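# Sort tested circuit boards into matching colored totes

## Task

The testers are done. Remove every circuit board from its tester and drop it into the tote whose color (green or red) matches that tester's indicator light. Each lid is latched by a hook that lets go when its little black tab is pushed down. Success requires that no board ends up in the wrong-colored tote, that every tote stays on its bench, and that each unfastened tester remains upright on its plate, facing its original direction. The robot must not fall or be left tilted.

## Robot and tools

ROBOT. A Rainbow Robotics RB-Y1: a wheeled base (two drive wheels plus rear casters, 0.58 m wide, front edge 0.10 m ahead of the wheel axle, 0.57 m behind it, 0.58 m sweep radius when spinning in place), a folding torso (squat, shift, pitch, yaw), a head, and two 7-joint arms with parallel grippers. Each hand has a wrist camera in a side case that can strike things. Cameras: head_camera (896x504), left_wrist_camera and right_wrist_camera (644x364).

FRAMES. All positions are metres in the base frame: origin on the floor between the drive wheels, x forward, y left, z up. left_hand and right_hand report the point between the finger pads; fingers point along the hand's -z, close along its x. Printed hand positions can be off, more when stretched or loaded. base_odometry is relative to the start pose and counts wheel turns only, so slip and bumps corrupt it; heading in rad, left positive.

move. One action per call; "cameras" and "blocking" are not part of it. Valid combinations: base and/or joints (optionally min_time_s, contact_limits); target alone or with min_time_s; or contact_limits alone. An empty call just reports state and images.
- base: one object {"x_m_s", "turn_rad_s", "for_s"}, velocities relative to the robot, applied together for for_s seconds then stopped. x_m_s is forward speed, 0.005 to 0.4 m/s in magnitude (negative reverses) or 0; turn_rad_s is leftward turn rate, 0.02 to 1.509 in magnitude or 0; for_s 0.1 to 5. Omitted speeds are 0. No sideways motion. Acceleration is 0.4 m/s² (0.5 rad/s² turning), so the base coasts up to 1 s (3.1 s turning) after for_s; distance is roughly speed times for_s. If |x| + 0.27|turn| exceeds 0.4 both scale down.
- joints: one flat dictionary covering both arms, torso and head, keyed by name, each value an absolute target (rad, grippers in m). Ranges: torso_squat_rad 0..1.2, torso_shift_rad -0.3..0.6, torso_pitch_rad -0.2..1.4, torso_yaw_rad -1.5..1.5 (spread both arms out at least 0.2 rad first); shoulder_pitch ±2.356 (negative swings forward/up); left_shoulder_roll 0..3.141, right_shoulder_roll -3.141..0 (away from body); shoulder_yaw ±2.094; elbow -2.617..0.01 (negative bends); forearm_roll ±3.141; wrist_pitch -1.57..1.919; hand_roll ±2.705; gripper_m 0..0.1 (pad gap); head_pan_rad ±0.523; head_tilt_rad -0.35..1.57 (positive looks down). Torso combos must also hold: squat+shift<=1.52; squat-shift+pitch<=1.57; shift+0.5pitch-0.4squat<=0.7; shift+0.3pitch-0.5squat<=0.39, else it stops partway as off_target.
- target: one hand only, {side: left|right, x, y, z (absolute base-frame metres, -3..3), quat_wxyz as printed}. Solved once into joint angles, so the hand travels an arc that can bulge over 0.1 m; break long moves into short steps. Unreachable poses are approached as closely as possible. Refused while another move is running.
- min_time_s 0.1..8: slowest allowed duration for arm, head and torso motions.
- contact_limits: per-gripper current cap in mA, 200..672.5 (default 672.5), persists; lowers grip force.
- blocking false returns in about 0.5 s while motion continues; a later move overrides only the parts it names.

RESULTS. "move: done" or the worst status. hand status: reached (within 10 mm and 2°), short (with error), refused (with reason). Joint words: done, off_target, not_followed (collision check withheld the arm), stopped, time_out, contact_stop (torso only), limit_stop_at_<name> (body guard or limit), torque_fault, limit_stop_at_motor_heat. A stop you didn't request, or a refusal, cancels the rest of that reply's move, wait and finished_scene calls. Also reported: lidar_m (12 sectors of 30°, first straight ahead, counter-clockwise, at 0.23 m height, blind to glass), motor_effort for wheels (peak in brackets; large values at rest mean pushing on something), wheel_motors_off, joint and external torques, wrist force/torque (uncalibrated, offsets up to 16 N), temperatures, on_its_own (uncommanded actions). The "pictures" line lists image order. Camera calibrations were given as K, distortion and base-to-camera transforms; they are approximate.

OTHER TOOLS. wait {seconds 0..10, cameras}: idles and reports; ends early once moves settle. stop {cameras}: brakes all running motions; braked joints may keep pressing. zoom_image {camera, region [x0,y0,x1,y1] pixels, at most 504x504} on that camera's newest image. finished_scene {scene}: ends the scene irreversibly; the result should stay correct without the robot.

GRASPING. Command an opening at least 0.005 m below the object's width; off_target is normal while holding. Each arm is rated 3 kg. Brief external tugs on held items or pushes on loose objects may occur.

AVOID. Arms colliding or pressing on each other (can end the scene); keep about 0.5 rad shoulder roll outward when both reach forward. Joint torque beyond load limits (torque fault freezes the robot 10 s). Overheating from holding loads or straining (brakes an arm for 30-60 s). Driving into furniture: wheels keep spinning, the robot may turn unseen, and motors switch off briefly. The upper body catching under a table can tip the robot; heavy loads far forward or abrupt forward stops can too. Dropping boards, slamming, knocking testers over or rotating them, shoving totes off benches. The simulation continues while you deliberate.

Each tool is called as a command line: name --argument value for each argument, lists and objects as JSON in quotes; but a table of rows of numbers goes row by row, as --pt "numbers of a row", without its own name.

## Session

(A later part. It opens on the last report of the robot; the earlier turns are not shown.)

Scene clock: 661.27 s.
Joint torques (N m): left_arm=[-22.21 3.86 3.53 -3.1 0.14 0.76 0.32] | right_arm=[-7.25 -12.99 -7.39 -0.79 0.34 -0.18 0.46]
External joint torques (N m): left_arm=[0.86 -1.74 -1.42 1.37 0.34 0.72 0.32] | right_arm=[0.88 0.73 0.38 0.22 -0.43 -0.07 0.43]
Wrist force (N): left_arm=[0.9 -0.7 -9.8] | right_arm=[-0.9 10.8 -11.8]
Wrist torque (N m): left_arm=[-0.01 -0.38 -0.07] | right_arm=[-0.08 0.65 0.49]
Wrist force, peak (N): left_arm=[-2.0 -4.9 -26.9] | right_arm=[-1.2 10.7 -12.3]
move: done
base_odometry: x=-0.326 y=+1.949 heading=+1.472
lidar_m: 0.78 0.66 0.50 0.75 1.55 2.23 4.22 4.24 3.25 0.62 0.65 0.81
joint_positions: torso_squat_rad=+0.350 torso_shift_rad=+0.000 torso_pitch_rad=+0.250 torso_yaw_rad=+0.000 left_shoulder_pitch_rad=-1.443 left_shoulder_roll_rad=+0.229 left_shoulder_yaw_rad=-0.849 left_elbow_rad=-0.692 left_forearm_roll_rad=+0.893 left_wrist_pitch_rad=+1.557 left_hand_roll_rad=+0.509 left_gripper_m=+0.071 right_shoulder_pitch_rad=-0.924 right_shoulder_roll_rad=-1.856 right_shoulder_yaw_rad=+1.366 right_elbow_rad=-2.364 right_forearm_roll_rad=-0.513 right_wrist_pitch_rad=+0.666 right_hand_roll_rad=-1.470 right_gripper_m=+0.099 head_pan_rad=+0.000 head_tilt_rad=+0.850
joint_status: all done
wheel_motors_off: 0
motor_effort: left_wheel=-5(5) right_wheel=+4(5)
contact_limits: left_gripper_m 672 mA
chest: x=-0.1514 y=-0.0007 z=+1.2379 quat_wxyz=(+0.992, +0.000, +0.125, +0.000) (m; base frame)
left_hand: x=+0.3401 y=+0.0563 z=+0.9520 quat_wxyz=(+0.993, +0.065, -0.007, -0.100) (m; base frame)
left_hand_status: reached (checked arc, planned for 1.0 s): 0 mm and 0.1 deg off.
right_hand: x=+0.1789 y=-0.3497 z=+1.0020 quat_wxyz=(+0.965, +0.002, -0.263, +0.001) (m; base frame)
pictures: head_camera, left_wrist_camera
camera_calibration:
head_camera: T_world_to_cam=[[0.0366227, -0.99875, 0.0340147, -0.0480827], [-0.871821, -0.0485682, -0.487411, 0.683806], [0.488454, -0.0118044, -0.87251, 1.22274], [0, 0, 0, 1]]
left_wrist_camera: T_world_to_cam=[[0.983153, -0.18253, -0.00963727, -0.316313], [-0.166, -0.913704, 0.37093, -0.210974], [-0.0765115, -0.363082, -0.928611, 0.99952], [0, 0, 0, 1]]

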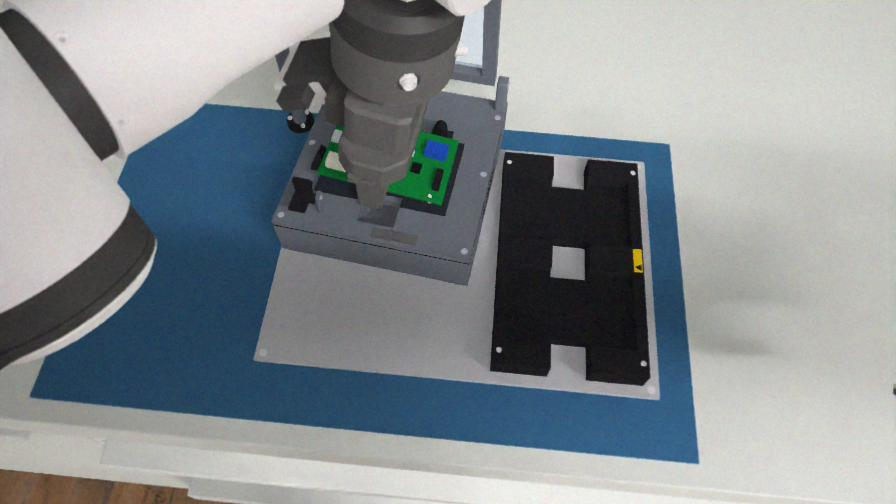

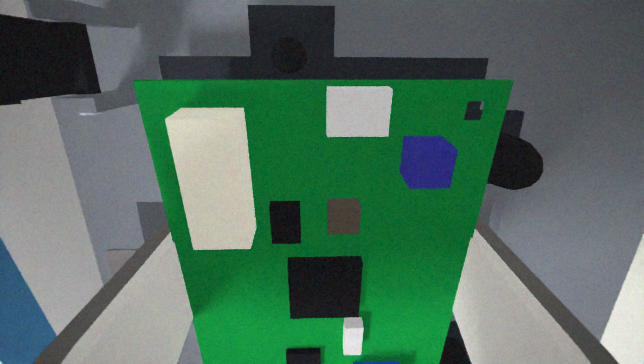

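move --target '{"side":"left","x":0.340,"y":0.056,"z":0.975,"quat_wxyz":[0.9925,0.065,-0.0065,-0.1]}' --min_time_s 1.5 --cameras '["head_camera","left_wrist_camera"]'

Scene clock: 687.23 s.
Joint torques (N m): left_arm=[-22.73 7.08 6.72 -4.77 0.18 0.4 0.39] | right_arm=[-7.55 -13.09 -7.25 -0.77 0.51 -0.25 0.32]
External joint torques (N m): left_arm=[0.45 1.25 1.23 -0.31 0.38 0.34 0.39] | right_arm=[0.58 0.63 0.52 0.24 -0.26 -0.14 0.29]
Wrist force (N): left_arm=[-1.8 -0.6 -10.3] | right_arm=[-1.3 10.7 -11.9]
Wrist torque (N m): left_arm=[0.00 -0.40 -0.22] | right_arm=[-0.05 0.63 0.48]
Wrist force, peak (N): left_arm=[0.3 -0.6 -11.4] | right_arm=[-1.1 10.9 -12.3]
move: done
base_odometry: x=-0.326 y=+1.949 heading=+1.472
lidar_m: 0.79 0.67 0.50 0.75 1.55 2.23 4.23 4.24 3.25 0.63 0.65 0.81
joint_positions: torso_squat_rad=+0.350 torso_shift_rad=+0.000 torso_pitch_rad=+0.250 torso_yaw_rad=+0.000 left_shoulder_pitch_rad=-1.458 left_shoulder_roll_rad=+0.264 left_shoulder_yaw_rad=-0.835 left_elbow_rad=-0.771 left_forearm_roll_rad=+0.909 left_wrist_pitch_rad=+1.624 left_hand_roll_rad=+0.536 left_gripper_m=+0.071 right_shoulder_pitch_rad=-0.924 right_shoulder_roll_rad=-1.856 right_shoulder_yaw_rad=+1.366 right_elbow_rad=-2.364 right_forearm_roll_rad=-0.513 right_wrist_pitch_rad=+0.666 right_hand_roll_rad=-1.470 right_gripper_m=+0.099 head_pan_rad=+0.000 head_tilt_rad=+0.850
joint_status: all done
wheel_motors_off: 0
motor_effort: left_wheel=-3(5) right_wheel=+3(5)
contact_limits: left_gripper_m 672 mA
chest: x=-0.1514 y=-0.0007 z=+1.2379 quat_wxyz=(+0.992, +0.000, +0.125, +0.000) (m; base frame)
left_hand: x=+0.3399 y=+0.0559 z=+0.9748 quat_wxyz=(+0.993, +0.065, -0.006, -0.100) (m; base frame)
left_hand_status: reached (checked arc, planned for 1.5 s): 0 mm and 0.0 deg off.
right_hand: x=+0.1789 y=-0.3497 z=+1.0020 quat_wxyz=(+0.965, +0.002, -0.263, +0.001) (m; base frame)
pictures: head_camera, left_wrist_camera
camera_calibration:
head_camera: T_world_to_cam=[[0.0366227, -0.99875, 0.0340147, -0.0480826], [-0.871821, -0.0485683, -0.487411, 0.683806], [0.488454, -0.0118044, -0.87251, 1.22274], [0, 0, 0, 1]]
left_wrist_camera: T_world_to_cam=[[0.983022, -0.183146, -0.0111567, -0.314334], [-0.166081, -0.91398, 0.370214, -0.219048], [-0.0780001, -0.362076, -0.928879, 1.02128], [0, 0, 0, 1]]

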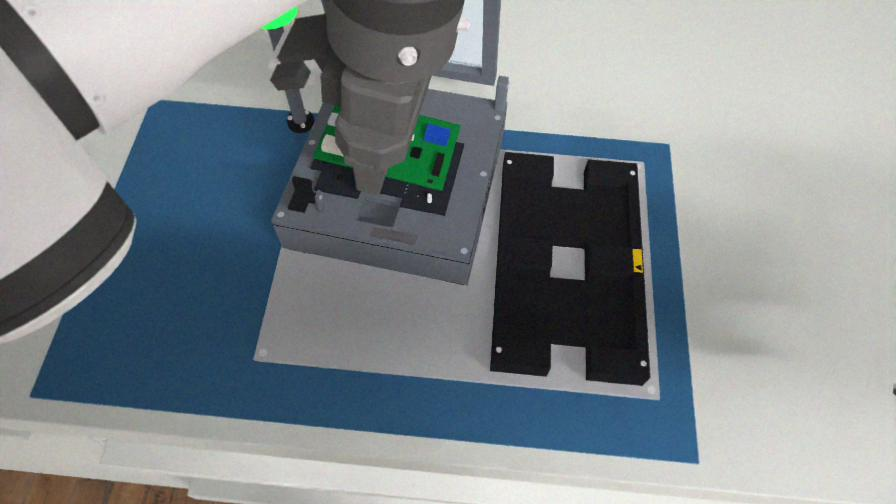

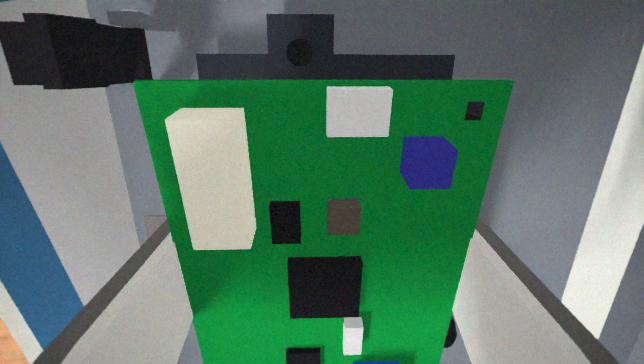

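move --target '{"side":"left","x":0.335,"y":0.056,"z":1.05,"quat_wxyz":[0.995,0,0,-0.1]}' --min_time_s 2 --cameras '[]'

move --target '{"side":"left","x":0.29,"y":0.2,"z":1.08,"quat_wxyz":[0.995,0,0,-0.1]}' --min_time_s 2

Scene clock: 695.50 s.
Wrist force, peak (N): left_arm=[-1.7 -0.9 -10.8] | right_arm=[-1.0 11.0 -12.2]
move: done
joint_status: all done
wheel_motors_off: 0
motor_effort: left_wheel=-3(6) right_wheel=+2(5)
contact_limits: left_gripper_m 672 mA
left_hand_status: reached (checked arc, planned for 2.0 s): 1 mm and 0.8 deg off.
pictures: none

Scene clock: 697.83 s.
Joint torques (N m): left_arm=[-17.88 9.84 10.72 -3.21 0.27 0.1 0.41] | right_arm=[-7.27 -13.2 -6.98 -0.72 0.39 -0.15 0.33]
External joint torques (N m): left_arm=[1.81 0.67 1.32 -0.39 0.25 0.17 0.41] | right_arm=[0.86 0.51 0.79 0.29 -0.38 -0.04 0.31]
Wrist force (N): left_arm=[-1.3 -0.2 -10.2] | right_arm=[-1.3 10.7 -12.1]
Wrist torque (N m): left_arm=[-0.01 -0.40 -0.26] | right_arm=[-0.06 0.61 0.49]
Wrist force, peak (N): left_arm=[-1.4 -0.2 -10.9] | right_arm=[-1.2 11.1 -12.1]
move: done
base_odometry: x=-0.326 y=+1.949 heading=+1.472
lidar_m: 0.79 0.66 0.50 0.75 1.55 2.23 4.23 4.24 3.24 0.62 0.65 0.82
joint_positions: torso_squat_rad=+0.350 torso_shift_rad=+0.000 torso_pitch_rad=+0.250 torso_yaw_rad=+0.000 left_shoulder_pitch_rad=-1.237 left_shoulder_roll_rad=+0.900 left_shoulder_yaw_rad=-0.645 left_elbow_rad=-1.558 left_forearm_roll_rad=+1.272 left_wrist_pitch_rad=+1.858 left_hand_roll_rad=+0.612 left_gripper_m=+0.071 right_shoulder_pitch_rad=-0.924 right_shoulder_roll_rad=-1.856 right_shoulder_yaw_rad=+1.366 right_elbow_rad=-2.364 right_forearm_roll_rad=-0.513 right_wrist_pitch_rad=+0.666 right_hand_roll_rad=-1.470 right_gripper_m=+0.099 head_pan_rad=+0.000 head_tilt_rad=+0.850
joint_status: all done
wheel_motors_off: 0
motor_effort: left_wheel=-2(5) right_wheel=+4(5)
contact_limits: left_gripper_m 672 mA
chest: x=-0.1514 y=-0.0007 z=+1.2379 quat_wxyz=(+0.992, +0.000, +0.125, +0.000) (m; base frame)
left_hand: x=+0.2900 y=+0.1999 z=+1.0800 quat_wxyz=(+0.995, +0.001, +0.001, -0.100) (m; base frame)
left_hand_status: reached (checked arc, planned for 2.0 s): 0 mm and 0.1 deg off.
right_hand: x=+0.1789 y=-0.3497 z=+1.0020 quat_wxyz=(+0.965, +0.002, -0.263, +0.001) (m; base frame)
pictures: head_camera, left_wrist_camera, right_wrist_camera
camera_calibration:
head_camera: T_world_to_cam=[[0.0366225, -0.99875, 0.0340147, -0.0480827], [-0.87182, -0.0485681, -0.487412, 0.683807], [0.488455, -0.0118044, -0.872509, 1.22274], [0, 0, 0, 1]]
left_wrist_camera: T_world_to_cam=[[0.982725, -0.184517, -0.0143205, -0.233945], [-0.154232, -0.85928, 0.4877, -0.275989], [-0.102294, -0.477066, -0.872894, 1.1368], [0, 0, 0, 1]]
right_wrist_camera: T_world_to_cam=[[-0.852908, 0.0199409, -0.521681, 0.684731], [-0.218043, 0.894335, 0.390669, -0.00650096], [0.474348, 0.446953, -0.758437, 0.903055], [0, 0, 0, 1]]

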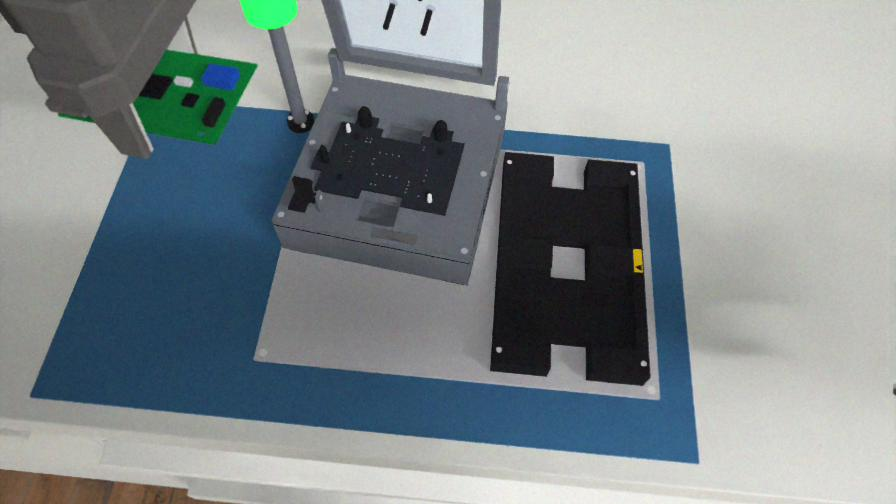

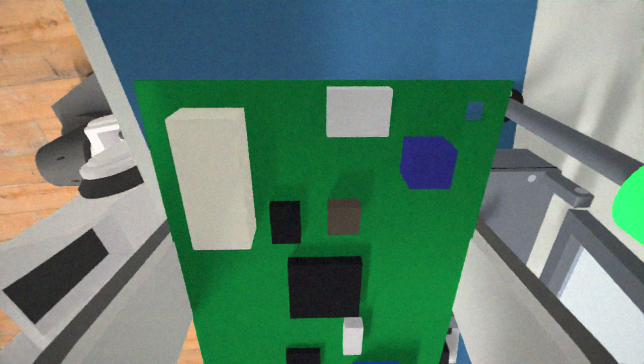

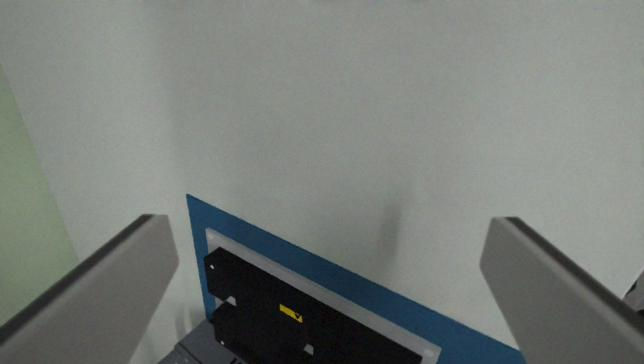

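move --joints '{"torso_yaw_rad":0.45,"head_pan_rad":-0.4,"right_gripper_m":0.07}' --cameras '["head_camera"]'

move --target '{"side":"right","x":0.27,"y":0.03,"z":1.05,"quat_wxyz":[0.9974,0,0,-0.0715]}' --min_time_s 2

Scene clock: 734.17 s.
Wrist force, peak (N): left_arm=[-1.5 -0.2 -10.7] | right_arm=[-1.3 10.9 -12.2]
move: done
joint_status: all done
wheel_motors_off: 0
motor_effort: left_wheel=-3(5) right_wheel=+2(5)
contact_limits: left_gripper_m 672 mA
pictures: head_camera
camera_calibration:
head_camera: T_world_to_cam=[[0.0850758, -0.996139, 0.0216827, -0.0168457], [-0.868554, -0.0848078, -0.488285, 0.684513], [0.488238, 0.0227087, -0.872415, 1.22392], [0, 0, 0, 1]]

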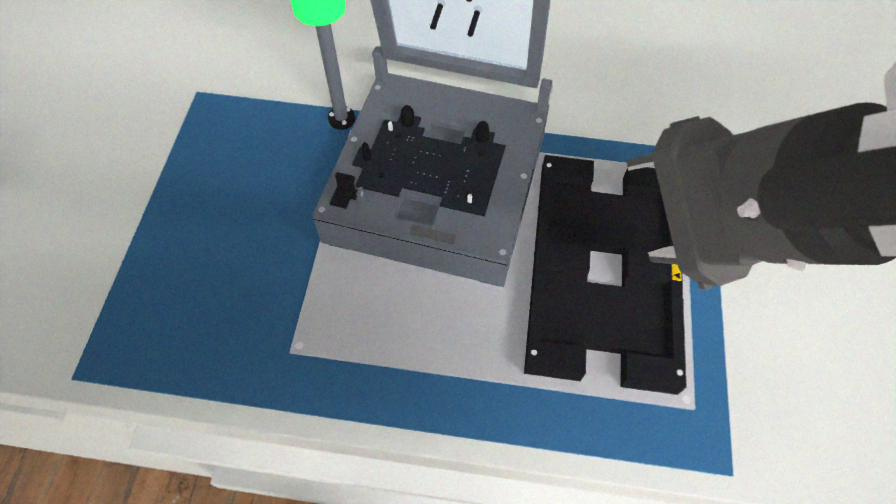

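Scene clock: 736.50 s.
Joint torques (N m): left_arm=[-17.24 11.1 10.79 -2.32 0.09 0.12 0.46] | right_arm=[-19.3 -4.54 -11.07 0.11 -0.13 -0.01 -0.19]
External joint torques (N m): left_arm=[1.66 -0.01 1.13 -0.3 0.24 0.07 0.46] | right_arm=[1.68 1.67 -0.35 0.95 -0.34 -0.01 -0.19]
Wrist force (N): left_arm=[-1.8 -1.1 -10.3] | right_arm=[2.5 10.5 -12.9]
Wrist torque (N m): left_arm=[0.04 -0.48 -0.25] | right_arm=[-0.02 0.85 0.55]
Wrist force, peak (N): left_arm=[-1.7 -0.9 -10.5] | right_arm=[2.5 10.6 -13.1]
move: done
base_odometry: x=-0.326 y=+1.949 heading=+1.472
lidar_m: 0.78 0.66 0.50 0.75 1.55 2.23 4.23 4.24 3.26 0.62 0.65 0.81
joint_positions: torso_squat_rad=+0.350 torso_shift_rad=+0.000 torso_pitch_rad=+0.250 torso_yaw_rad=+0.450 left_shoulder_pitch_rad=-1.237 left_shoulder_roll_rad=+0.900 left_shoulder_yaw_rad=-0.645 left_elbow_rad=-1.558 left_forearm_roll_rad=+1.272 left_wrist_pitch_rad=+1.858 left_hand_roll_rad=+0.612 left_gripper_m=+0.071 right_shoulder_pitch_rad=-1.485 right_shoulder_roll_rad=-1.020 right_shoulder_yaw_rad=+1.147 right_elbow_rad=-1.777 right_forearm_roll_rad=-1.487 right_wrist_pitch_rad=+1.633 right_hand_roll_rad=-1.705 right_gripper_m=+0.070 head_pan_rad=-0.400 head_tilt_rad=+0.850
joint_status: all done
wheel_motors_off: 0
motor_effort: left_wheel=-3(5) right_wheel=+4(5)
contact_limits: left_gripper_m 672 mA
chest: x=-0.1515 y=-0.0007 z=+1.2379 quat_wxyz=(+0.967, +0.028, +0.121, +0.221) (m; base frame)
left_hand: x=+0.1604 y=+0.3830 z=+1.1133 quat_wxyz=(+0.992, +0.055, +0.006, +0.117) (m; base frame)
right_hand: x=+0.2698 y=+0.0298 z=+1.0502 quat_wxyz=(+0.997, +0.001, -0.001, -0.072) (m; base frame)
right_hand_status: reached (checked arc, planned for 2.0 s): 0 mm and 0.1 deg off.
pictures: head_camera, left_wrist_camera, right_wrist_camera
camera_calibration:
head_camera: T_world_to_cam=[[0.0850283, -0.996143, 0.0216851, -0.0168612], [-0.868526, -0.084766, -0.488341, 0.684558], [0.488295, 0.0226887, -0.872384, 1.22391], [0, 0, 0, 1]]
left_wrist_camera: T_world_to_cam=[[0.968267, 0.249714, -0.0101248, -0.240997], [0.233914, -0.891249, 0.388535, -0.0944414], [0.087999, -0.378574, -0.921378, 1.22571], [0, 0, 0, 1]]
right_wrist_camera: T_world_to_cam=[[-0.986483, 0.162866, -0.0180565, 0.282739], [0.137891, 0.884595, 0.445508, -0.498248], [0.088531, 0.436996, -0.895096, 0.974862], [0, 0, 0, 1]]

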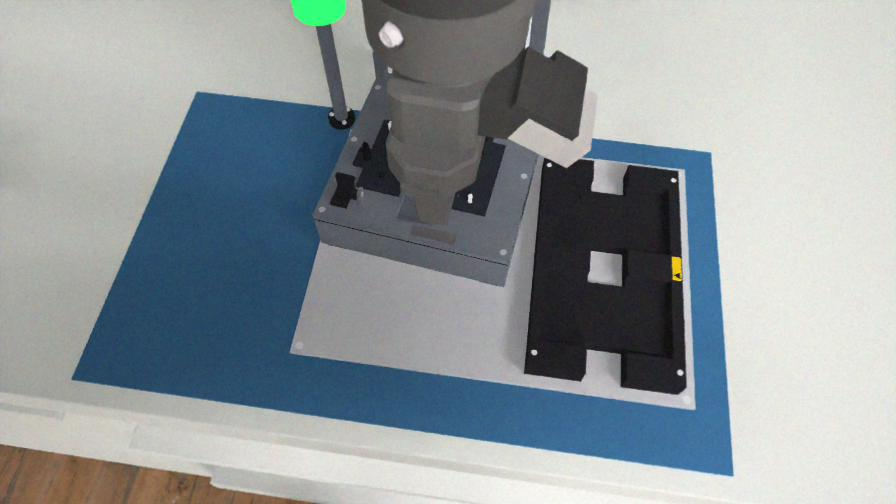

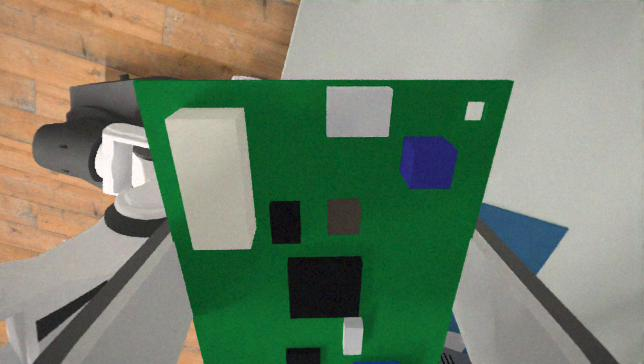

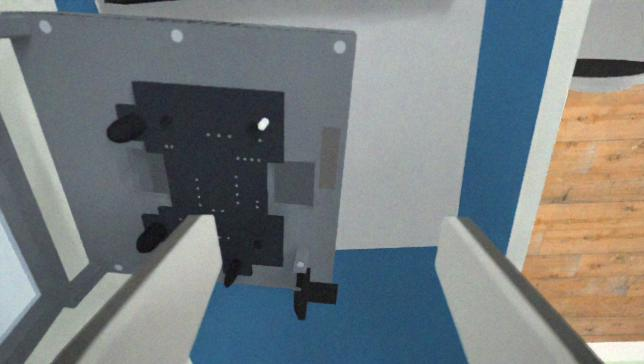

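move --joints '{"right_gripper_m":0.04}' --cameras '[]'

move --target '{"side":"right","x":0.292,"y":0.056,"z":0.965,"quat_wxyz":[0.9974,0,0,-0.0715]}' --min_time_s 2 --cameras '["head_camera","right_wrist_camera"]'

Scene clock: 743.17 s.
Wrist force, peak (N): left_arm=[-1.9 -1.0 -10.6] | right_arm=[2.4 10.5 -13.4]
move: done
joint_status: all done
wheel_motors_off: 0
motor_effort: left_wheel=-4(4) right_wheel=+3(4)
contact_limits: left_gripper_m 672 mA
pictures: none

Scene clock: 745.50 s.
Joint torques (N m): left_arm=[-17.36 10.73 10.44 -2.19 0.18 0.18 0.43] | right_arm=[-19.43 -3.75 -8.71 -0.89 0.32 -0.29 0.35]
External joint torques (N m): left_arm=[1.54 -0.38 0.78 -0.17 0.33 0.13 0.43] | right_arm=[3.09 2.47 1.56 1 0.11 -0.29 0.35]
Wrist force (N): left_arm=[-1.6 -0.8 -10.2] | right_arm=[2.0 10.5 -13.2]
Wrist torque (N m): left_arm=[-0.01 -0.45 -0.27] | right_arm=[-0.02 0.82 0.53]
Wrist force, peak (N): left_arm=[-1.7 -1.0 -10.5] | right_arm=[2.6 10.6 -13.3]
move: done
base_odometry: x=-0.326 y=+1.949 heading=+1.472
lidar_m: 0.79 0.65 0.50 0.74 1.54 2.24 4.23 4.25 3.24 0.62 0.65 0.81
joint_positions: torso_squat_rad=+0.350 torso_shift_rad=+0.000 torso_pitch_rad=+0.250 torso_yaw_rad=+0.450 left_shoulder_pitch_rad=-1.237 left_shoulder_roll_rad=+0.900 left_shoulder_yaw_rad=-0.645 left_elbow_rad=-1.558 left_forearm_roll_rad=+1.272 left_wrist_pitch_rad=+1.858 left_hand_roll_rad=+0.612 left_gripper_m=+0.071 right_shoulder_pitch_rad=-1.386 right_shoulder_roll_rad=-0.861 right_shoulder_yaw_rad=+1.235 right_elbow_rad=-1.522 right_forearm_roll_rad=-1.340 right_wrist_pitch_rad=+1.481 right_hand_roll_rad=-1.592 right_gripper_m=+0.040 head_pan_rad=-0.400 head_tilt_rad=+0.850
joint_status: all done
wheel_motors_off: 0
motor_effort: left_wheel=-3(4) right_wheel=+3(6)
contact_limits: left_gripper_m 672 mA
chest: x=-0.1515 y=-0.0007 z=+1.2379 quat_wxyz=(+0.967, +0.028, +0.121, +0.221) (m; base frame)
left_hand: x=+0.1604 y=+0.3830 z=+1.1133 quat_wxyz=(+0.992, +0.055, +0.006, +0.117) (m; base frame)
right_hand: x=+0.2922 y=+0.0559 z=+0.9654 quat_wxyz=(+0.997, +0.000, -0.001, -0.072) (m; base frame)
right_hand_status: reached (checked arc, planned for 2.0 s): 0 mm and 0.1 deg off.
pictures: head_camera, right_wrist_camera
camera_calibration:
head_camera: T_world_to_cam=[[0.0850279, -0.996143, 0.0216843, -0.0168607], [-0.868527, -0.0847653, -0.488341, 0.684557], [0.488295, 0.0226892, -0.872384, 1.22391], [0, 0, 0, 1]]
right_wrist_camera: T_world_to_cam=[[-0.986437, 0.163139, -0.0180738, 0.298995], [0.138175, 0.88479, 0.445033, -0.486296], [0.088594, 0.4365, -0.895332, 0.885798], [0, 0, 0, 1]]

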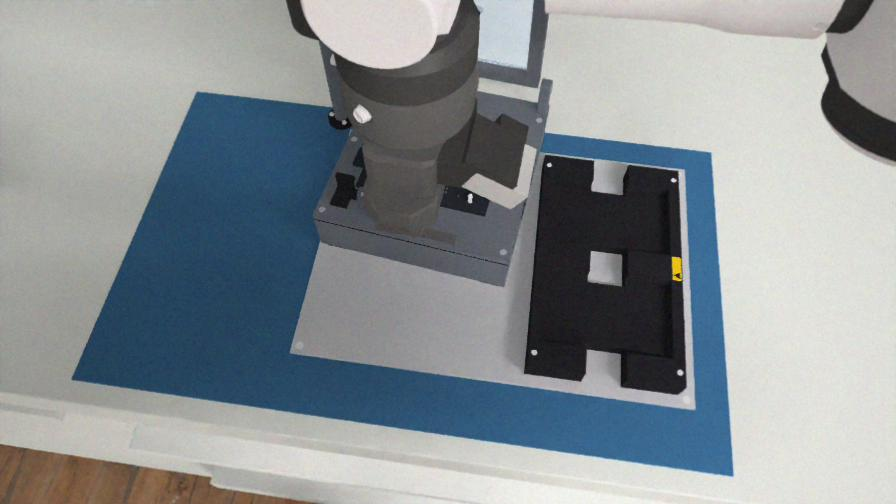

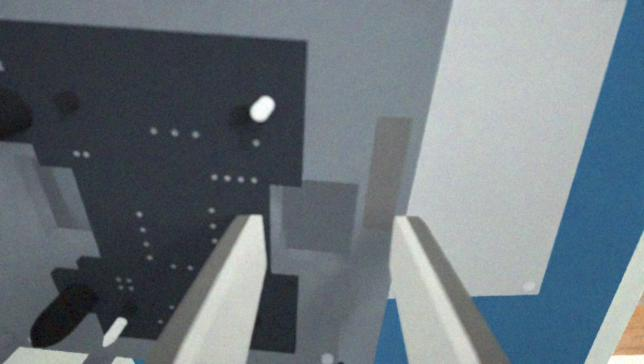

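move --target '{"side":"right","x":0.270,"y":0.067,"z":0.965,"quat_wxyz":[0.9974,0,0,-0.0715]}' --min_time_s 1 --cameras '["head_camera","right_wrist_camera"]'

Scene clock: 761.13 s.
Joint torques (N m): left_arm=[-17.22 10.91 10.75 -2.16 0.17 0.22 0.45] | right_arm=[-20.61 -3.41 -8.86 -2.25 0.23 0.22 -0.18]
External joint torques (N m): left_arm=[1.68 -0.2 1.08 -0.14 0.33 0.17 0.45] | right_arm=[1.59 2.37 1.47 -0.22 0.03 0.21 -0.18]
Wrist force (N): left_arm=[-1.8 -1.0 -10.3] | right_arm=[2.3 10.5 -12.7]
Wrist torque (N m): left_arm=[0.02 -0.45 -0.24] | right_arm=[-0.02 0.83 0.53]
Wrist force, peak (N): left_arm=[-1.8 -1.0 -10.6] | right_arm=[2.0 10.7 -13.3]
move: done
base_odometry: x=-0.326 y=+1.949 heading=+1.472
lidar_m: 0.78 0.66 0.50 0.75 1.54 2.23 4.23 4.24 3.24 0.62 0.65 0.81
joint_positions: torso_squat_rad=+0.350 torso_shift_rad=+0.000 torso_pitch_rad=+0.250 torso_yaw_rad=+0.450 left_shoulder_pitch_rad=-1.237 left_shoulder_roll_rad=+0.900 left_shoulder_yaw_rad=-0.645 left_elbow_rad=-1.558 left_forearm_roll_rad=+1.272 left_wrist_pitch_rad=+1.858 left_hand_roll_rad=+0.612 left_gripper_m=+0.071 right_shoulder_pitch_rad=-1.386 right_shoulder_roll_rad=-0.836 right_shoulder_yaw_rad=+1.242 right_elbow_rad=-1.577 right_forearm_roll_rad=-1.330 right_wrist_pitch_rad=+1.493 right_hand_roll_rad=-1.668 right_gripper_m=+0.040 head_pan_rad=-0.400 head_tilt_rad=+0.850
joint_status: all done
wheel_motors_off: 0
motor_effort: left_wheel=-3(4) right_wheel=+3(5)
contact_limits: left_gripper_m 672 mA
chest: x=-0.1515 y=-0.0007 z=+1.2379 quat_wxyz=(+0.967, +0.028, +0.121, +0.221) (m; base frame)
left_hand: x=+0.1604 y=+0.3830 z=+1.1133 quat_wxyz=(+0.992, +0.055, +0.006, +0.117) (m; base frame)
right_hand: x=+0.2707 y=+0.0664 z=+0.9652 quat_wxyz=(+0.997, +0.000, +0.001, -0.071) (m; base frame)
right_hand_status: reached (checked arc, planned for 1.0 s): 1 mm and 0.2 deg off.
pictures: head_camera, right_wrist_camera
camera_calibration:
head_camera: T_world_to_cam=[[0.0850278, -0.996143, 0.0216845, -0.0168608], [-0.868526, -0.0847653, -0.488341, 0.684558], [0.488295, 0.022689, -0.872384, 1.22391], [0, 0, 0, 1]]
right_wrist_camera: T_world_to_cam=[[-0.986763, 0.161541, -0.0142314, 0.27256], [0.13851, 0.885204, 0.444105, -0.491677], [0.0843387, 0.436255, -0.895862, 0.884561], [0, 0, 0, 1]]

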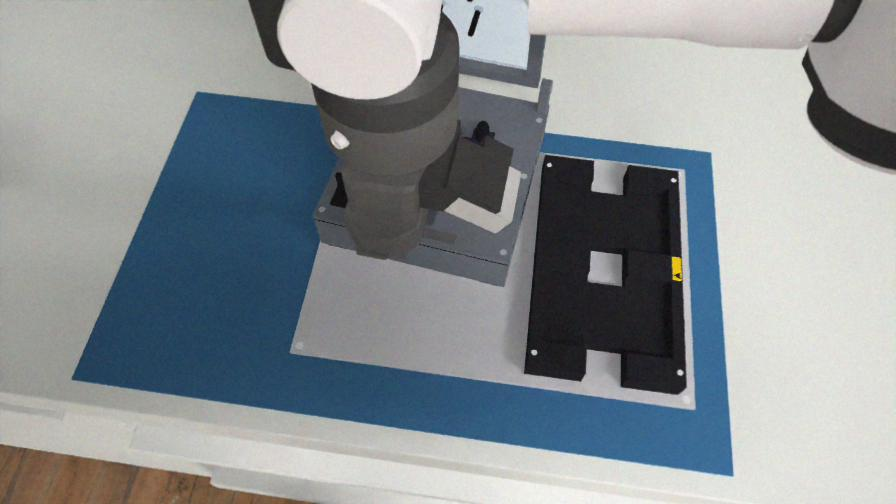

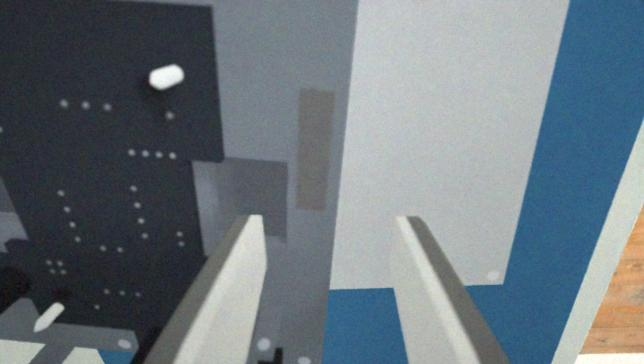

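move --target '{"side":"right","x":0.270,"y":0.067,"z":0.930,"quat_wxyz":[0.9974,0,0,-0.0715]}' --min_time_s 1.5 --cameras '["head_camera","right_wrist_camera"]'

Scene clock: 780.47 s.
Joint torques (N m): left_arm=[-17.68 10.51 10.11 -1.85 0.11 0.03 0.47] | right_arm=[13.95 1.43 13.2 10.06 4.54 -7.35 0.82]
External joint torques (N m): left_arm=[1.26 -0.57 0.44 0.15 0.27 -0.01 0.47] | right_arm=[36.33 7.16 23.42 12.24 4.29 -7.3 0.81]
External joint torques when the fault began: right_arm=[65.74 19.52 42.52 19.52 5.9 -14.59 1.63]
Wrist force (N): left_arm=[-1.9 -0.8 -10.2] | right_arm=[-25.2 -18.0 111.9]
Wrist torque (N m): left_arm=[0.00 -0.48 -0.26] | right_arm=[-0.80 -1.52 -0.11]
Wrist force, peak (N): left_arm=[-1.2 -1.0 -11.7] | right_arm=[-36.2 -49.3 187.5]
move: torque_fault
TORQUE FAULT: right_shoulder_pitch_rad reached its load limit. The robot stopped for 10 seconds, dropped its targets and accepts commands again. The stop added 9.0 s to the call.
base_odometry: x=-0.326 y=+1.949 heading=+1.472
lidar_m: 0.79 0.66 0.50 0.76 1.55 2.24 4.23 4.24 3.24 0.62 0.66 0.81
joint_positions: torso_squat_rad=+0.350 torso_shift_rad=-0.002 torso_pitch_rad=+0.245 torso_yaw_rad=+0.450 left_shoulder_pitch_rad=-1.237 left_shoulder_roll_rad=+0.900 left_shoulder_yaw_rad=-0.645 left_elbow_rad=-1.558 left_forearm_roll_rad=+1.272 left_wrist_pitch_rad=+1.858 left_hand_roll_rad=+0.612 left_gripper_m=+0.071 right_shoulder_pitch_rad=-1.360 right_shoulder_roll_rad=-0.808 right_shoulder_yaw_rad=+1.259 right_elbow_rad=-1.533 right_forearm_roll_rad=-1.280 right_wrist_pitch_rad=+1.435 right_hand_roll_rad=-1.655 right_gripper_m=+0.040 head_pan_rad=-0.400 head_tilt_rad=+0.850
joint_status: right_shoulder_pitch_rad torque_fault (moved +0.026 of +0.052); right_shoulder_yaw_rad torque_fault (moved +0.017 of +0.035); right_elbow_rad torque_fault (moved +0.044 of +0.054); right_forearm_roll_rad torque_fault (moved +0.050 of +0.055); right_wrist_pitch_rad torque_fault (moved -0.058 of -0.066); the others done
wheel_motors_off: 0
on_its_own: right_shoulder_pitch_rad is held at -1.351, not at your -1.334, since a torque_fault; right_wrist_pitch_rad is held at +1.433, not at your +1.427, since a torque_fault
motor_effort: left_wheel=-2(34) right_wheel=+17(36)
contact_limits: left_gripper_m 672 mA
chest: x=-0.1540 y=-0.0013 z=+1.2381 quat_wxyz=(+0.967, +0.028, +0.119, +0.221) (m; base frame)
left_hand: x=+0.1585 y=+0.3824 z=+1.1153 quat_wxyz=(+0.992, +0.055, +0.004, +0.117) (m; base frame)
right_hand: x=+0.2758 y=+0.0735 z=+0.9484 quat_wxyz=(+0.997, +0.012, -0.011, -0.072) (m; base frame)
right_hand_status: short (checked arc, planned for 1.5 s): torque_fault, 20 mm and 1.9 deg off.
pictures: head_camera, right_wrist_camera
camera_calibration:
head_camera: T_world_to_cam=[[0.0844785, -0.996199, 0.0212295, -0.0167788], [-0.866318, -0.0839574, -0.492385, 0.687737], [0.492296, 0.0232045, -0.870118, 1.22319], [0, 0, 0, 1]]
right_wrist_camera: T_world_to_cam=[[-0.985772, 0.163986, -0.0369095, 0.297258], [0.127972, 0.874554, 0.467737, -0.509984], [0.108982, 0.456358, -0.883097, 0.845652], [0, 0, 0, 1]]

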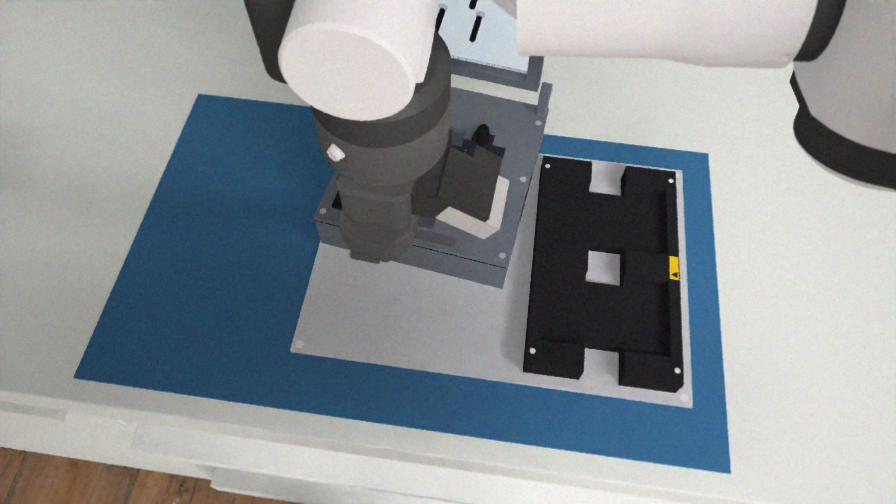

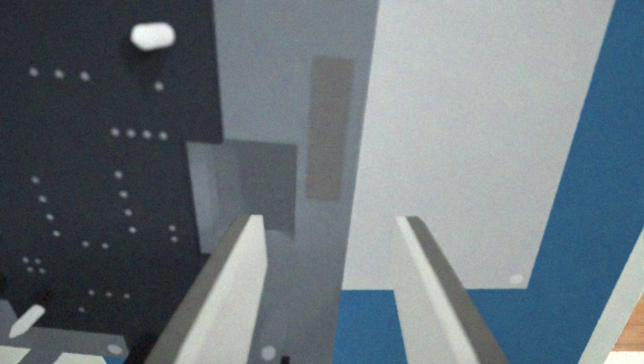

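move --target '{"side":"right","x":0.275,"y":0.06,"z":0.968,"quat_wxyz":[0.9974,0,0,-0.0715]}' --min_time_s 1 --cameras '[]'

move --target '{"side":"right","x":0.272,"y":0.054,"z":0.953,"quat_wxyz":[0.9974,0,0,-0.0715]}' --min_time_s 1 --cameras '["head_camera","right_wrist_camera"]'

Scene clock: 792.33 s.
Wrist force, peak (N): left_arm=[-1.8 -0.9 -10.6] | right_arm=[-25.1 -18.2 112.3]
move: done
joint_status: all done
wheel_motors_off: 0
motor_effort: left_wheel=-3(3) right_wheel=+9(17)
contact_limits: left_gripper_m 672 mA
right_hand_status: reached (checked arc, planned for 1.0 s): 3 mm and 0.3 deg off.
pictures: none

Scene clock: 793.67 s.
Joint torques (N m): left_arm=[-17.56 10.21 10.02 -1.76 0.13 0.04 0.39] | right_arm=[-18.3 -7.34 -8.66 -2.41 0.32 -0.35 -0.39]
External joint torques (N m): left_arm=[1.34 -0.89 0.35 0.26 0.28 -0.01 0.39] | right_arm=[3.5 -1.34 1.65 -0.3 0.12 -0.36 -0.39]
Wrist force (N): left_arm=[-1.7 -1.1 -10.2] | right_arm=[2.2 10.7 -13.1]
Wrist torque (N m): left_arm=[0.04 -0.46 -0.26] | right_arm=[-0.05 0.85 0.53]
Wrist force, peak (N): left_arm=[-1.7 -1.0 -10.5] | right_arm=[2.1 10.7 -13.2]
move: done
base_odometry: x=-0.326 y=+1.949 heading=+1.472
lidar_m: 0.79 0.66 0.51 0.75 1.55 2.24 4.23 4.24 3.24 0.62 0.66 0.81
joint_positions: torso_squat_rad=+0.350 torso_shift_rad=+0.000 torso_pitch_rad=+0.250 torso_yaw_rad=+0.450 left_shoulder_pitch_rad=-1.237 left_shoulder_roll_rad=+0.900 left_shoulder_yaw_rad=-0.645 left_elbow_rad=-1.558 left_forearm_roll_rad=+1.272 left_wrist_pitch_rad=+1.858 left_hand_roll_rad=+0.612 left_gripper_m=+0.071 right_shoulder_pitch_rad=-1.355 right_shoulder_roll_rad=-0.867 right_shoulder_yaw_rad=+1.252 right_elbow_rad=-1.601 right_forearm_roll_rad=-1.313 right_wrist_pitch_rad=+1.467 right_hand_roll_rad=-1.661 right_gripper_m=+0.040 head_pan_rad=-0.400 head_tilt_rad=+0.850
joint_status: all done
wheel_motors_off: 0
motor_effort: left_wheel=-3(4) right_wheel=+9(10)
contact_limits: left_gripper_m 672 mA
chest: x=-0.1516 y=-0.0008 z=+1.2379 quat_wxyz=(+0.967, +0.028, +0.121, +0.221) (m; base frame)
left_hand: x=+0.1602 y=+0.3830 z=+1.1135 quat_wxyz=(+0.992, +0.055, +0.006, +0.117) (m; base frame)
right_hand: x=+0.2716 y=+0.0543 z=+0.9537 quat_wxyz=(+0.997, +0.000, +0.001, -0.071) (m; base frame)
right_hand_status: reached (checked arc, planned for 1.0 s): 1 mm and 0.1 deg off.
pictures: head_camera, right_wrist_camera
camera_calibration:
head_camera: T_world_to_cam=[[0.0850037, -0.996147, 0.0215898, -0.0167962], [-0.868364, -0.0846902, -0.488643, 0.684802], [0.488589, 0.0227886, -0.872217, 1.22385], [0, 0, 0, 1]]
right_wrist_camera: T_world_to_cam=[[-0.98672, 0.161678, -0.0156007, 0.276585], [0.138047, 0.885339, 0.443979, -0.475776], [0.0855937, 0.43593, -0.895901, 0.879195], [0, 0, 0, 1]]

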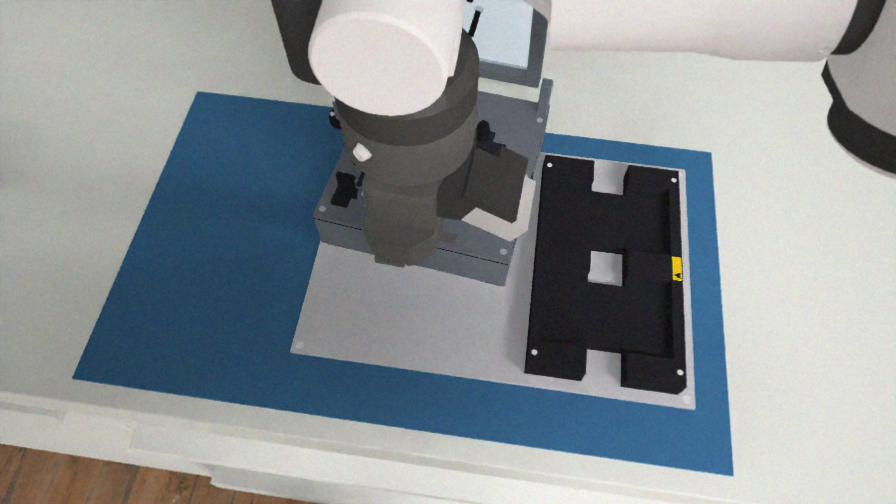

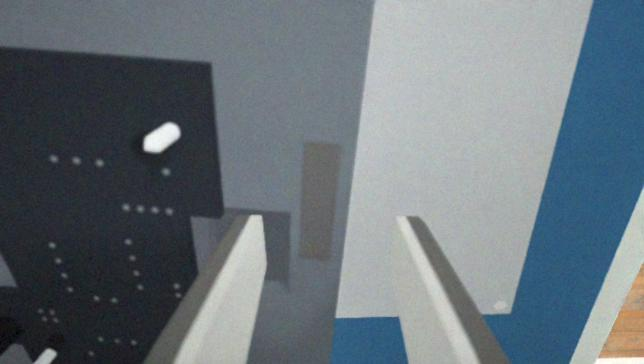

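move --target '{"side":"right","x":0.272,"y":0.053,"z":0.944,"quat_wxyz":[0.9974,0,0,-0.0715]}' --min_time_s 1 --cameras '["right_wrist_camera"]'

Scene clock: 800.10 s.
Joint torques (N m): left_arm=[-17.68 10.4 10.06 -1.78 0.08 0.03 0.35] | right_arm=[-18.3 -3.3 -8.66 -1.05 0.37 -0.35 0.33]
External joint torques (N m): left_arm=[1.22 -0.71 0.39 0.24 0.24 -0.02 0.35] | right_arm=[3.43 2.72 1.58 1.14 0.16 -0.35 0.33]
Wrist force (N): left_arm=[-1.8 -1.0 -10.3] | right_arm=[2.2 10.7 -12.7]
Wrist torque (N m): left_arm=[0.04 -0.47 -0.25] | right_arm=[-0.02 0.84 0.54]
Wrist force, peak (N): left_arm=[-1.4 -0.8 -10.7] | right_arm=[2.3 11.1 -13.0]
move: done
base_odometry: x=-0.326 y=+1.949 heading=+1.472
lidar_m: 0.79 0.65 0.51 0.76 1.56 2.24 4.23 4.24 3.24 0.63 0.65 0.81
joint_positions: torso_squat_rad=+0.350 torso_shift_rad=+0.000 torso_pitch_rad=+0.250 torso_yaw_rad=+0.450 left_shoulder_pitch_rad=-1.237 left_shoulder_roll_rad=+0.900 left_shoulder_yaw_rad=-0.645 left_elbow_rad=-1.558 left_forearm_roll_rad=+1.272 left_wrist_pitch_rad=+1.858 left_hand_roll_rad=+0.612 left_gripper_m=+0.071 right_shoulder_pitch_rad=-1.340 right_shoulder_roll_rad=-0.863 right_shoulder_yaw_rad=+1.261 right_elbow_rad=-1.592 right_forearm_roll_rad=-1.298 right_wrist_pitch_rad=+1.448 right_hand_roll_rad=-1.657 right_gripper_m=+0.040 head_pan_rad=-0.400 head_tilt_rad=+0.850
joint_status: all done
wheel_motors_off: 0
motor_effort: left_wheel=-2(4) right_wheel=+8(10)
contact_limits: left_gripper_m 672 mA
chest: x=-0.1516 y=-0.0008 z=+1.2379 quat_wxyz=(+0.967, +0.028, +0.121, +0.221) (m; base frame)
left_hand: x=+0.1602 y=+0.3830 z=+1.1135 quat_wxyz=(+0.992, +0.055, +0.006, +0.117) (m; base frame)
right_hand: x=+0.2722 y=+0.0529 z=+0.9446 quat_wxyz=(+0.997, +0.000, +0.000, -0.072) (m; base frame)
right_hand_status: reached (checked arc, planned for 1.0 s): 1 mm and 0.1 deg off.
pictures: right_wrist_camera
camera_calibration:
right_wrist_camera: T_world_to_cam=[[-0.986501, 0.162798, -0.0176788, 0.279037], [0.138088, 0.885044, 0.444555, -0.471102], [0.0880192, 0.436113, -0.895577, 0.870685], [0, 0, 0, 1]]

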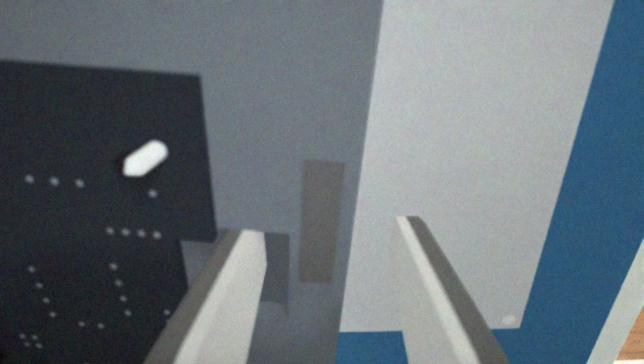

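move --target '{"side":"right","x":0.272,"y":0.053,"z":0.933,"quat_wxyz":[0.9974,0,0,-0.0715]}' --min_time_s 1 --cameras '["right_wrist_camera"]'

move --joints '{"right_gripper_m":0.01}' --cameras '["right_wrist_camera"]'

Scene clock: 806.17 s.
Wrist force, peak (N): left_arm=[-1.7 -0.9 -10.7] | right_arm=[2.5 12.3 -12.3]
move: done
joint_status: all done
wheel_motors_off: 0
motor_effort: left_wheel=-3(4) right_wheel=+8(10)
contact_limits: left_gripper_m 672 mA
right_hand_status: reached (checked arc, planned for 1.0 s): 1 mm and 0.1 deg off.
pictures: right_wrist_camera
camera_calibration:
right_wrist_camera: T_world_to_cam=[[-0.986524, 0.162629, -0.0179384, 0.279044], [0.137787, 0.884904, 0.444926, -0.46659], [0.0882316, 0.436459, -0.895388, 0.860761], [0, 0, 0, 1]]

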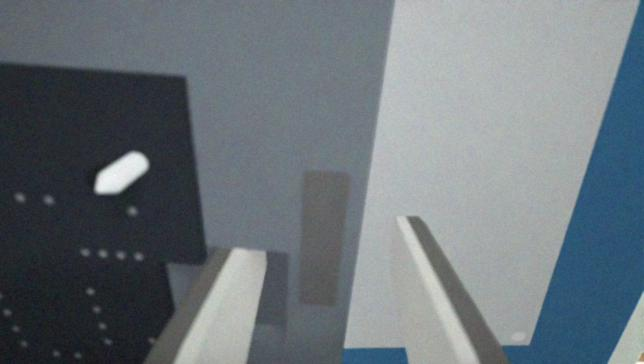

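Scene clock: 807.00 s.
Joint torques (N m): left_arm=[-17.75 10.42 10.2 -1.87 0.06 0.05 0.36] | right_arm=[-17.71 -3.6 -8.1 -3.3 -1.05 0.32 0.28]
External joint torques (N m): left_arm=[1.15 -0.69 0.53 0.15 0.21 -0.01 0.36] | right_arm=[4 2.39 2.05 -1.01 -1.26 0.32 0.28]
Wrist force (N): left_arm=[-1.7 -1.2 -10.3] | right_arm=[8.3 13.0 -9.8]
Wrist torque (N m): left_arm=[0.04 -0.46 -0.28] | right_arm=[-0.10 1.10 -0.08]
Wrist force, peak (N): left_arm=[-1.7 -1.1 -10.5] | right_arm=[12.3 14.3 -15.6]
move: off_target
base_odometry: x=-0.326 y=+1.949 heading=+1.472
lidar_m: 0.79 0.66 0.50 0.75 1.55 2.23 4.23 4.24 3.24 0.62 0.65 0.81
joint_positions: torso_squat_rad=+0.350 torso_shift_rad=+0.000 torso_pitch_rad=+0.250 torso_yaw_rad=+0.450 left_shoulder_pitch_rad=-1.237 left_shoulder_roll_rad=+0.900 left_shoulder_yaw_rad=-0.645 left_elbow_rad=-1.558 left_forearm_roll_rad=+1.272 left_wrist_pitch_rad=+1.858 left_hand_roll_rad=+0.612 left_gripper_m=+0.071 right_shoulder_pitch_rad=-1.324 right_shoulder_roll_rad=-0.852 right_shoulder_yaw_rad=+1.271 right_elbow_rad=-1.573 right_forearm_roll_rad=-1.281 right_wrist_pitch_rad=+1.427 right_hand_roll_rad=-1.651 right_gripper_m=+0.016 head_pan_rad=-0.400 head_tilt_rad=+0.850
joint_status: right_gripper_m off_target (ended at +0.016, target +0.010)
wheel_motors_off: 0
motor_effort: left_wheel=-5(5) right_wheel=+6(10)
contact_limits: left_gripper_m 672 mA
chest: x=-0.1516 y=-0.0008 z=+1.2379 quat_wxyz=(+0.967, +0.028, +0.121, +0.221) (m; base frame)
left_hand: x=+0.1603 y=+0.3830 z=+1.1135 quat_wxyz=(+0.992, +0.055, +0.006, +0.117) (m; base frame)
right_hand: x=+0.2724 y=+0.0528 z=+0.9338 quat_wxyz=(+0.997, +0.000, -0.001, -0.072) (m; base frame)
pictures: right_wrist_camera
camera_calibration:
right_wrist_camera: T_world_to_cam=[[-0.986432, 0.163153, -0.0182508, 0.279583], [0.138128, 0.88489, 0.444848, -0.466541], [0.0887283, 0.436291, -0.89542, 0.860605], [0, 0, 0, 1]]

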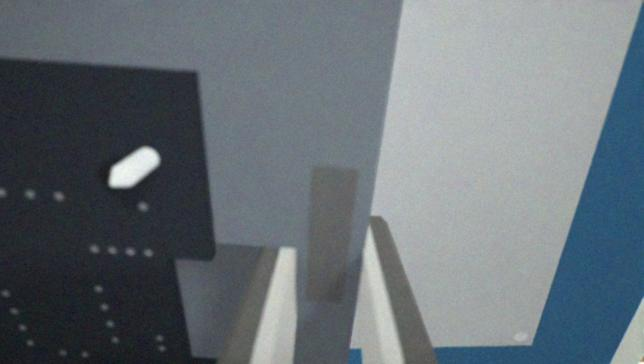

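move --target '{"side":"right","x":0.250,"y":0.050,"z":0.934,"quat_wxyz":[0.9984,0,0,-0.056]}' --min_time_s 3 --cameras '["head_camera"]'

move --target '{"side":"right","x":0.232,"y":0.047,"z":0.934,"quat_wxyz":[0.9993,0,0,-0.0384]}' --min_time_s 3 --cameras '["head_camera"]'

Scene clock: 822.07 s.
Wrist force, peak (N): left_arm=[-1.5 -1.3 -10.7] | right_arm=[9.8 11.6 -21.3]
move: done
joint_status: all done
wheel_motors_off: 0
motor_effort: left_wheel=-3(5) right_wheel=+7(9)
contact_limits: left_gripper_m 672 mA
right_hand_status: reached (checked arc, planned for 3.0 s): 1 mm and 0.2 deg off.
pictures: head_camera
camera_calibration:
head_camera: T_world_to_cam=[[0.0850044, -0.996147, 0.0215962, -0.016801], [-0.868526, -0.0847015, -0.488353, 0.684594], [0.488301, 0.0227553, -0.872379, 1.22389], [0, 0, 0, 1]]

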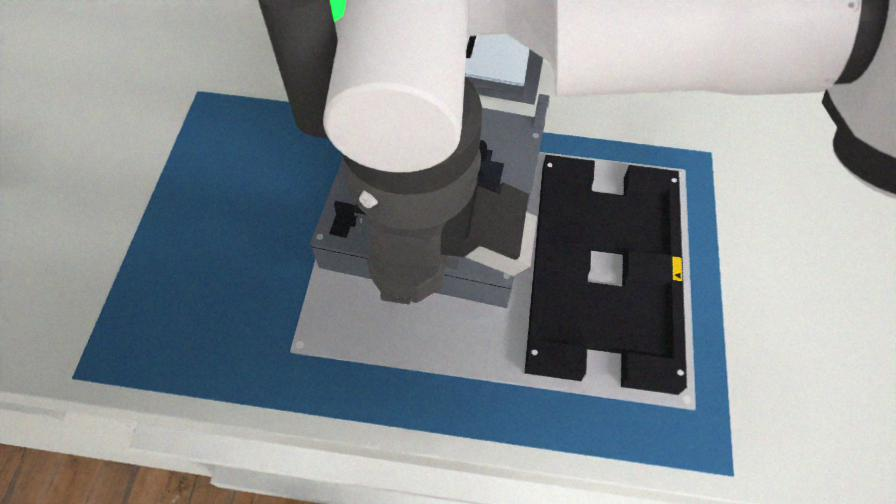

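Scene clock: 825.40 s.
Joint torques (N m): left_arm=[-17.67 10.62 10.16 -1.82 0.15 0.04 0.39] | right_arm=[-17.02 -6.96 -8.94 -4.05 -0.98 0.87 -0.54]
External joint torques (N m): left_arm=[1.23 -0.49 0.5 0.2 0.3 -0.01 0.39] | right_arm=[3.28 -1.4 1.26 -1.44 -1.18 0.86 -0.54]
Wrist force (N): left_arm=[-1.4 -1.1 -10.5] | right_arm=[7.9 15.9 -18.3]
Wrist torque (N m): left_arm=[0.05 -0.39 -0.27] | right_arm=[-0.37 0.97 0.73]
Wrist force, peak (N): left_arm=[-1.9 -1.0 -10.5] | right_arm=[8.3 10.6 -23.9]
move: done
base_odometry: x=-0.326 y=+1.949 heading=+1.472
lidar_m: 0.79 0.66 0.51 0.74 1.56 2.24 4.22 4.23 3.23 0.63 0.65 0.81
joint_positions: torso_squat_rad=+0.350 torso_shift_rad=+0.000 torso_pitch_rad=+0.250 torso_yaw_rad=+0.450 left_shoulder_pitch_rad=-1.237 left_shoulder_roll_rad=+0.900 left_shoulder_yaw_rad=-0.645 left_elbow_rad=-1.558 left_forearm_roll_rad=+1.272 left_wrist_pitch_rad=+1.858 left_hand_roll_rad=+0.612 left_gripper_m=+0.071 right_shoulder_pitch_rad=-1.302 right_shoulder_roll_rad=-0.882 right_shoulder_yaw_rad=+1.293 right_elbow_rad=-1.753 right_forearm_roll_rad=-1.252 right_wrist_pitch_rad=+1.442 right_hand_roll_rad=-1.733 right_gripper_m=+0.016 head_pan_rad=-0.400 head_tilt_rad=+0.850
joint_status: all done
wheel_motors_off: 0
motor_effort: left_wheel=-3(5) right_wheel=+8(9)
contact_limits: left_gripper_m 672 mA
chest: x=-0.1514 y=-0.0007 z=+1.2379 quat_wxyz=(+0.967, +0.028, +0.121, +0.221) (m; base frame)
left_hand: x=+0.1604 y=+0.3830 z=+1.1134 quat_wxyz=(+0.992, +0.055, +0.006, +0.117) (m; base frame)
right_hand: x=+0.2326 y=+0.0474 z=+0.9340 quat_wxyz=(+0.999, +0.000, +0.001, -0.038) (m; base frame)
right_hand_status: reached (checked arc, planned for 3.0 s): 1 mm and 0.2 deg off.
pictures: head_camera
camera_calibration:
head_camera: T_world_to_cam=[[0.084991, -0.996147, 0.0216366, -0.0168223], [-0.868547, -0.0847106, -0.488314, 0.684556], [0.488265, 0.0227099, -0.8724, 1.2239], [0, 0, 0, 1]]

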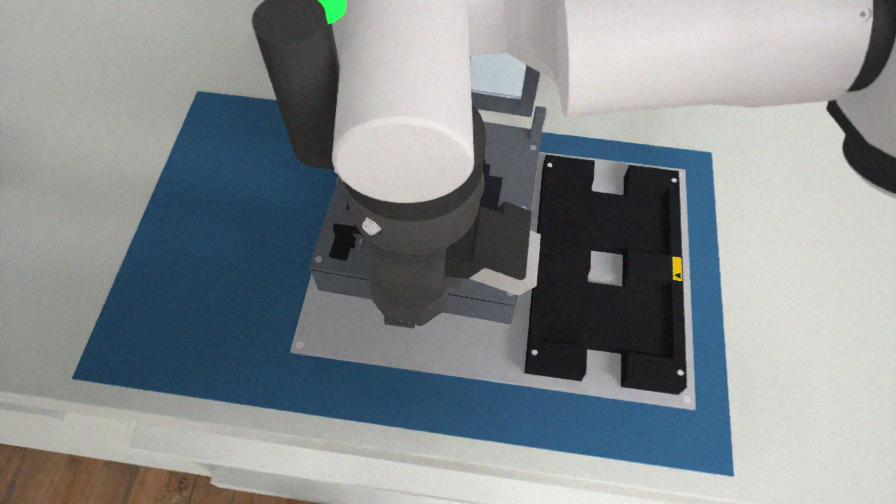

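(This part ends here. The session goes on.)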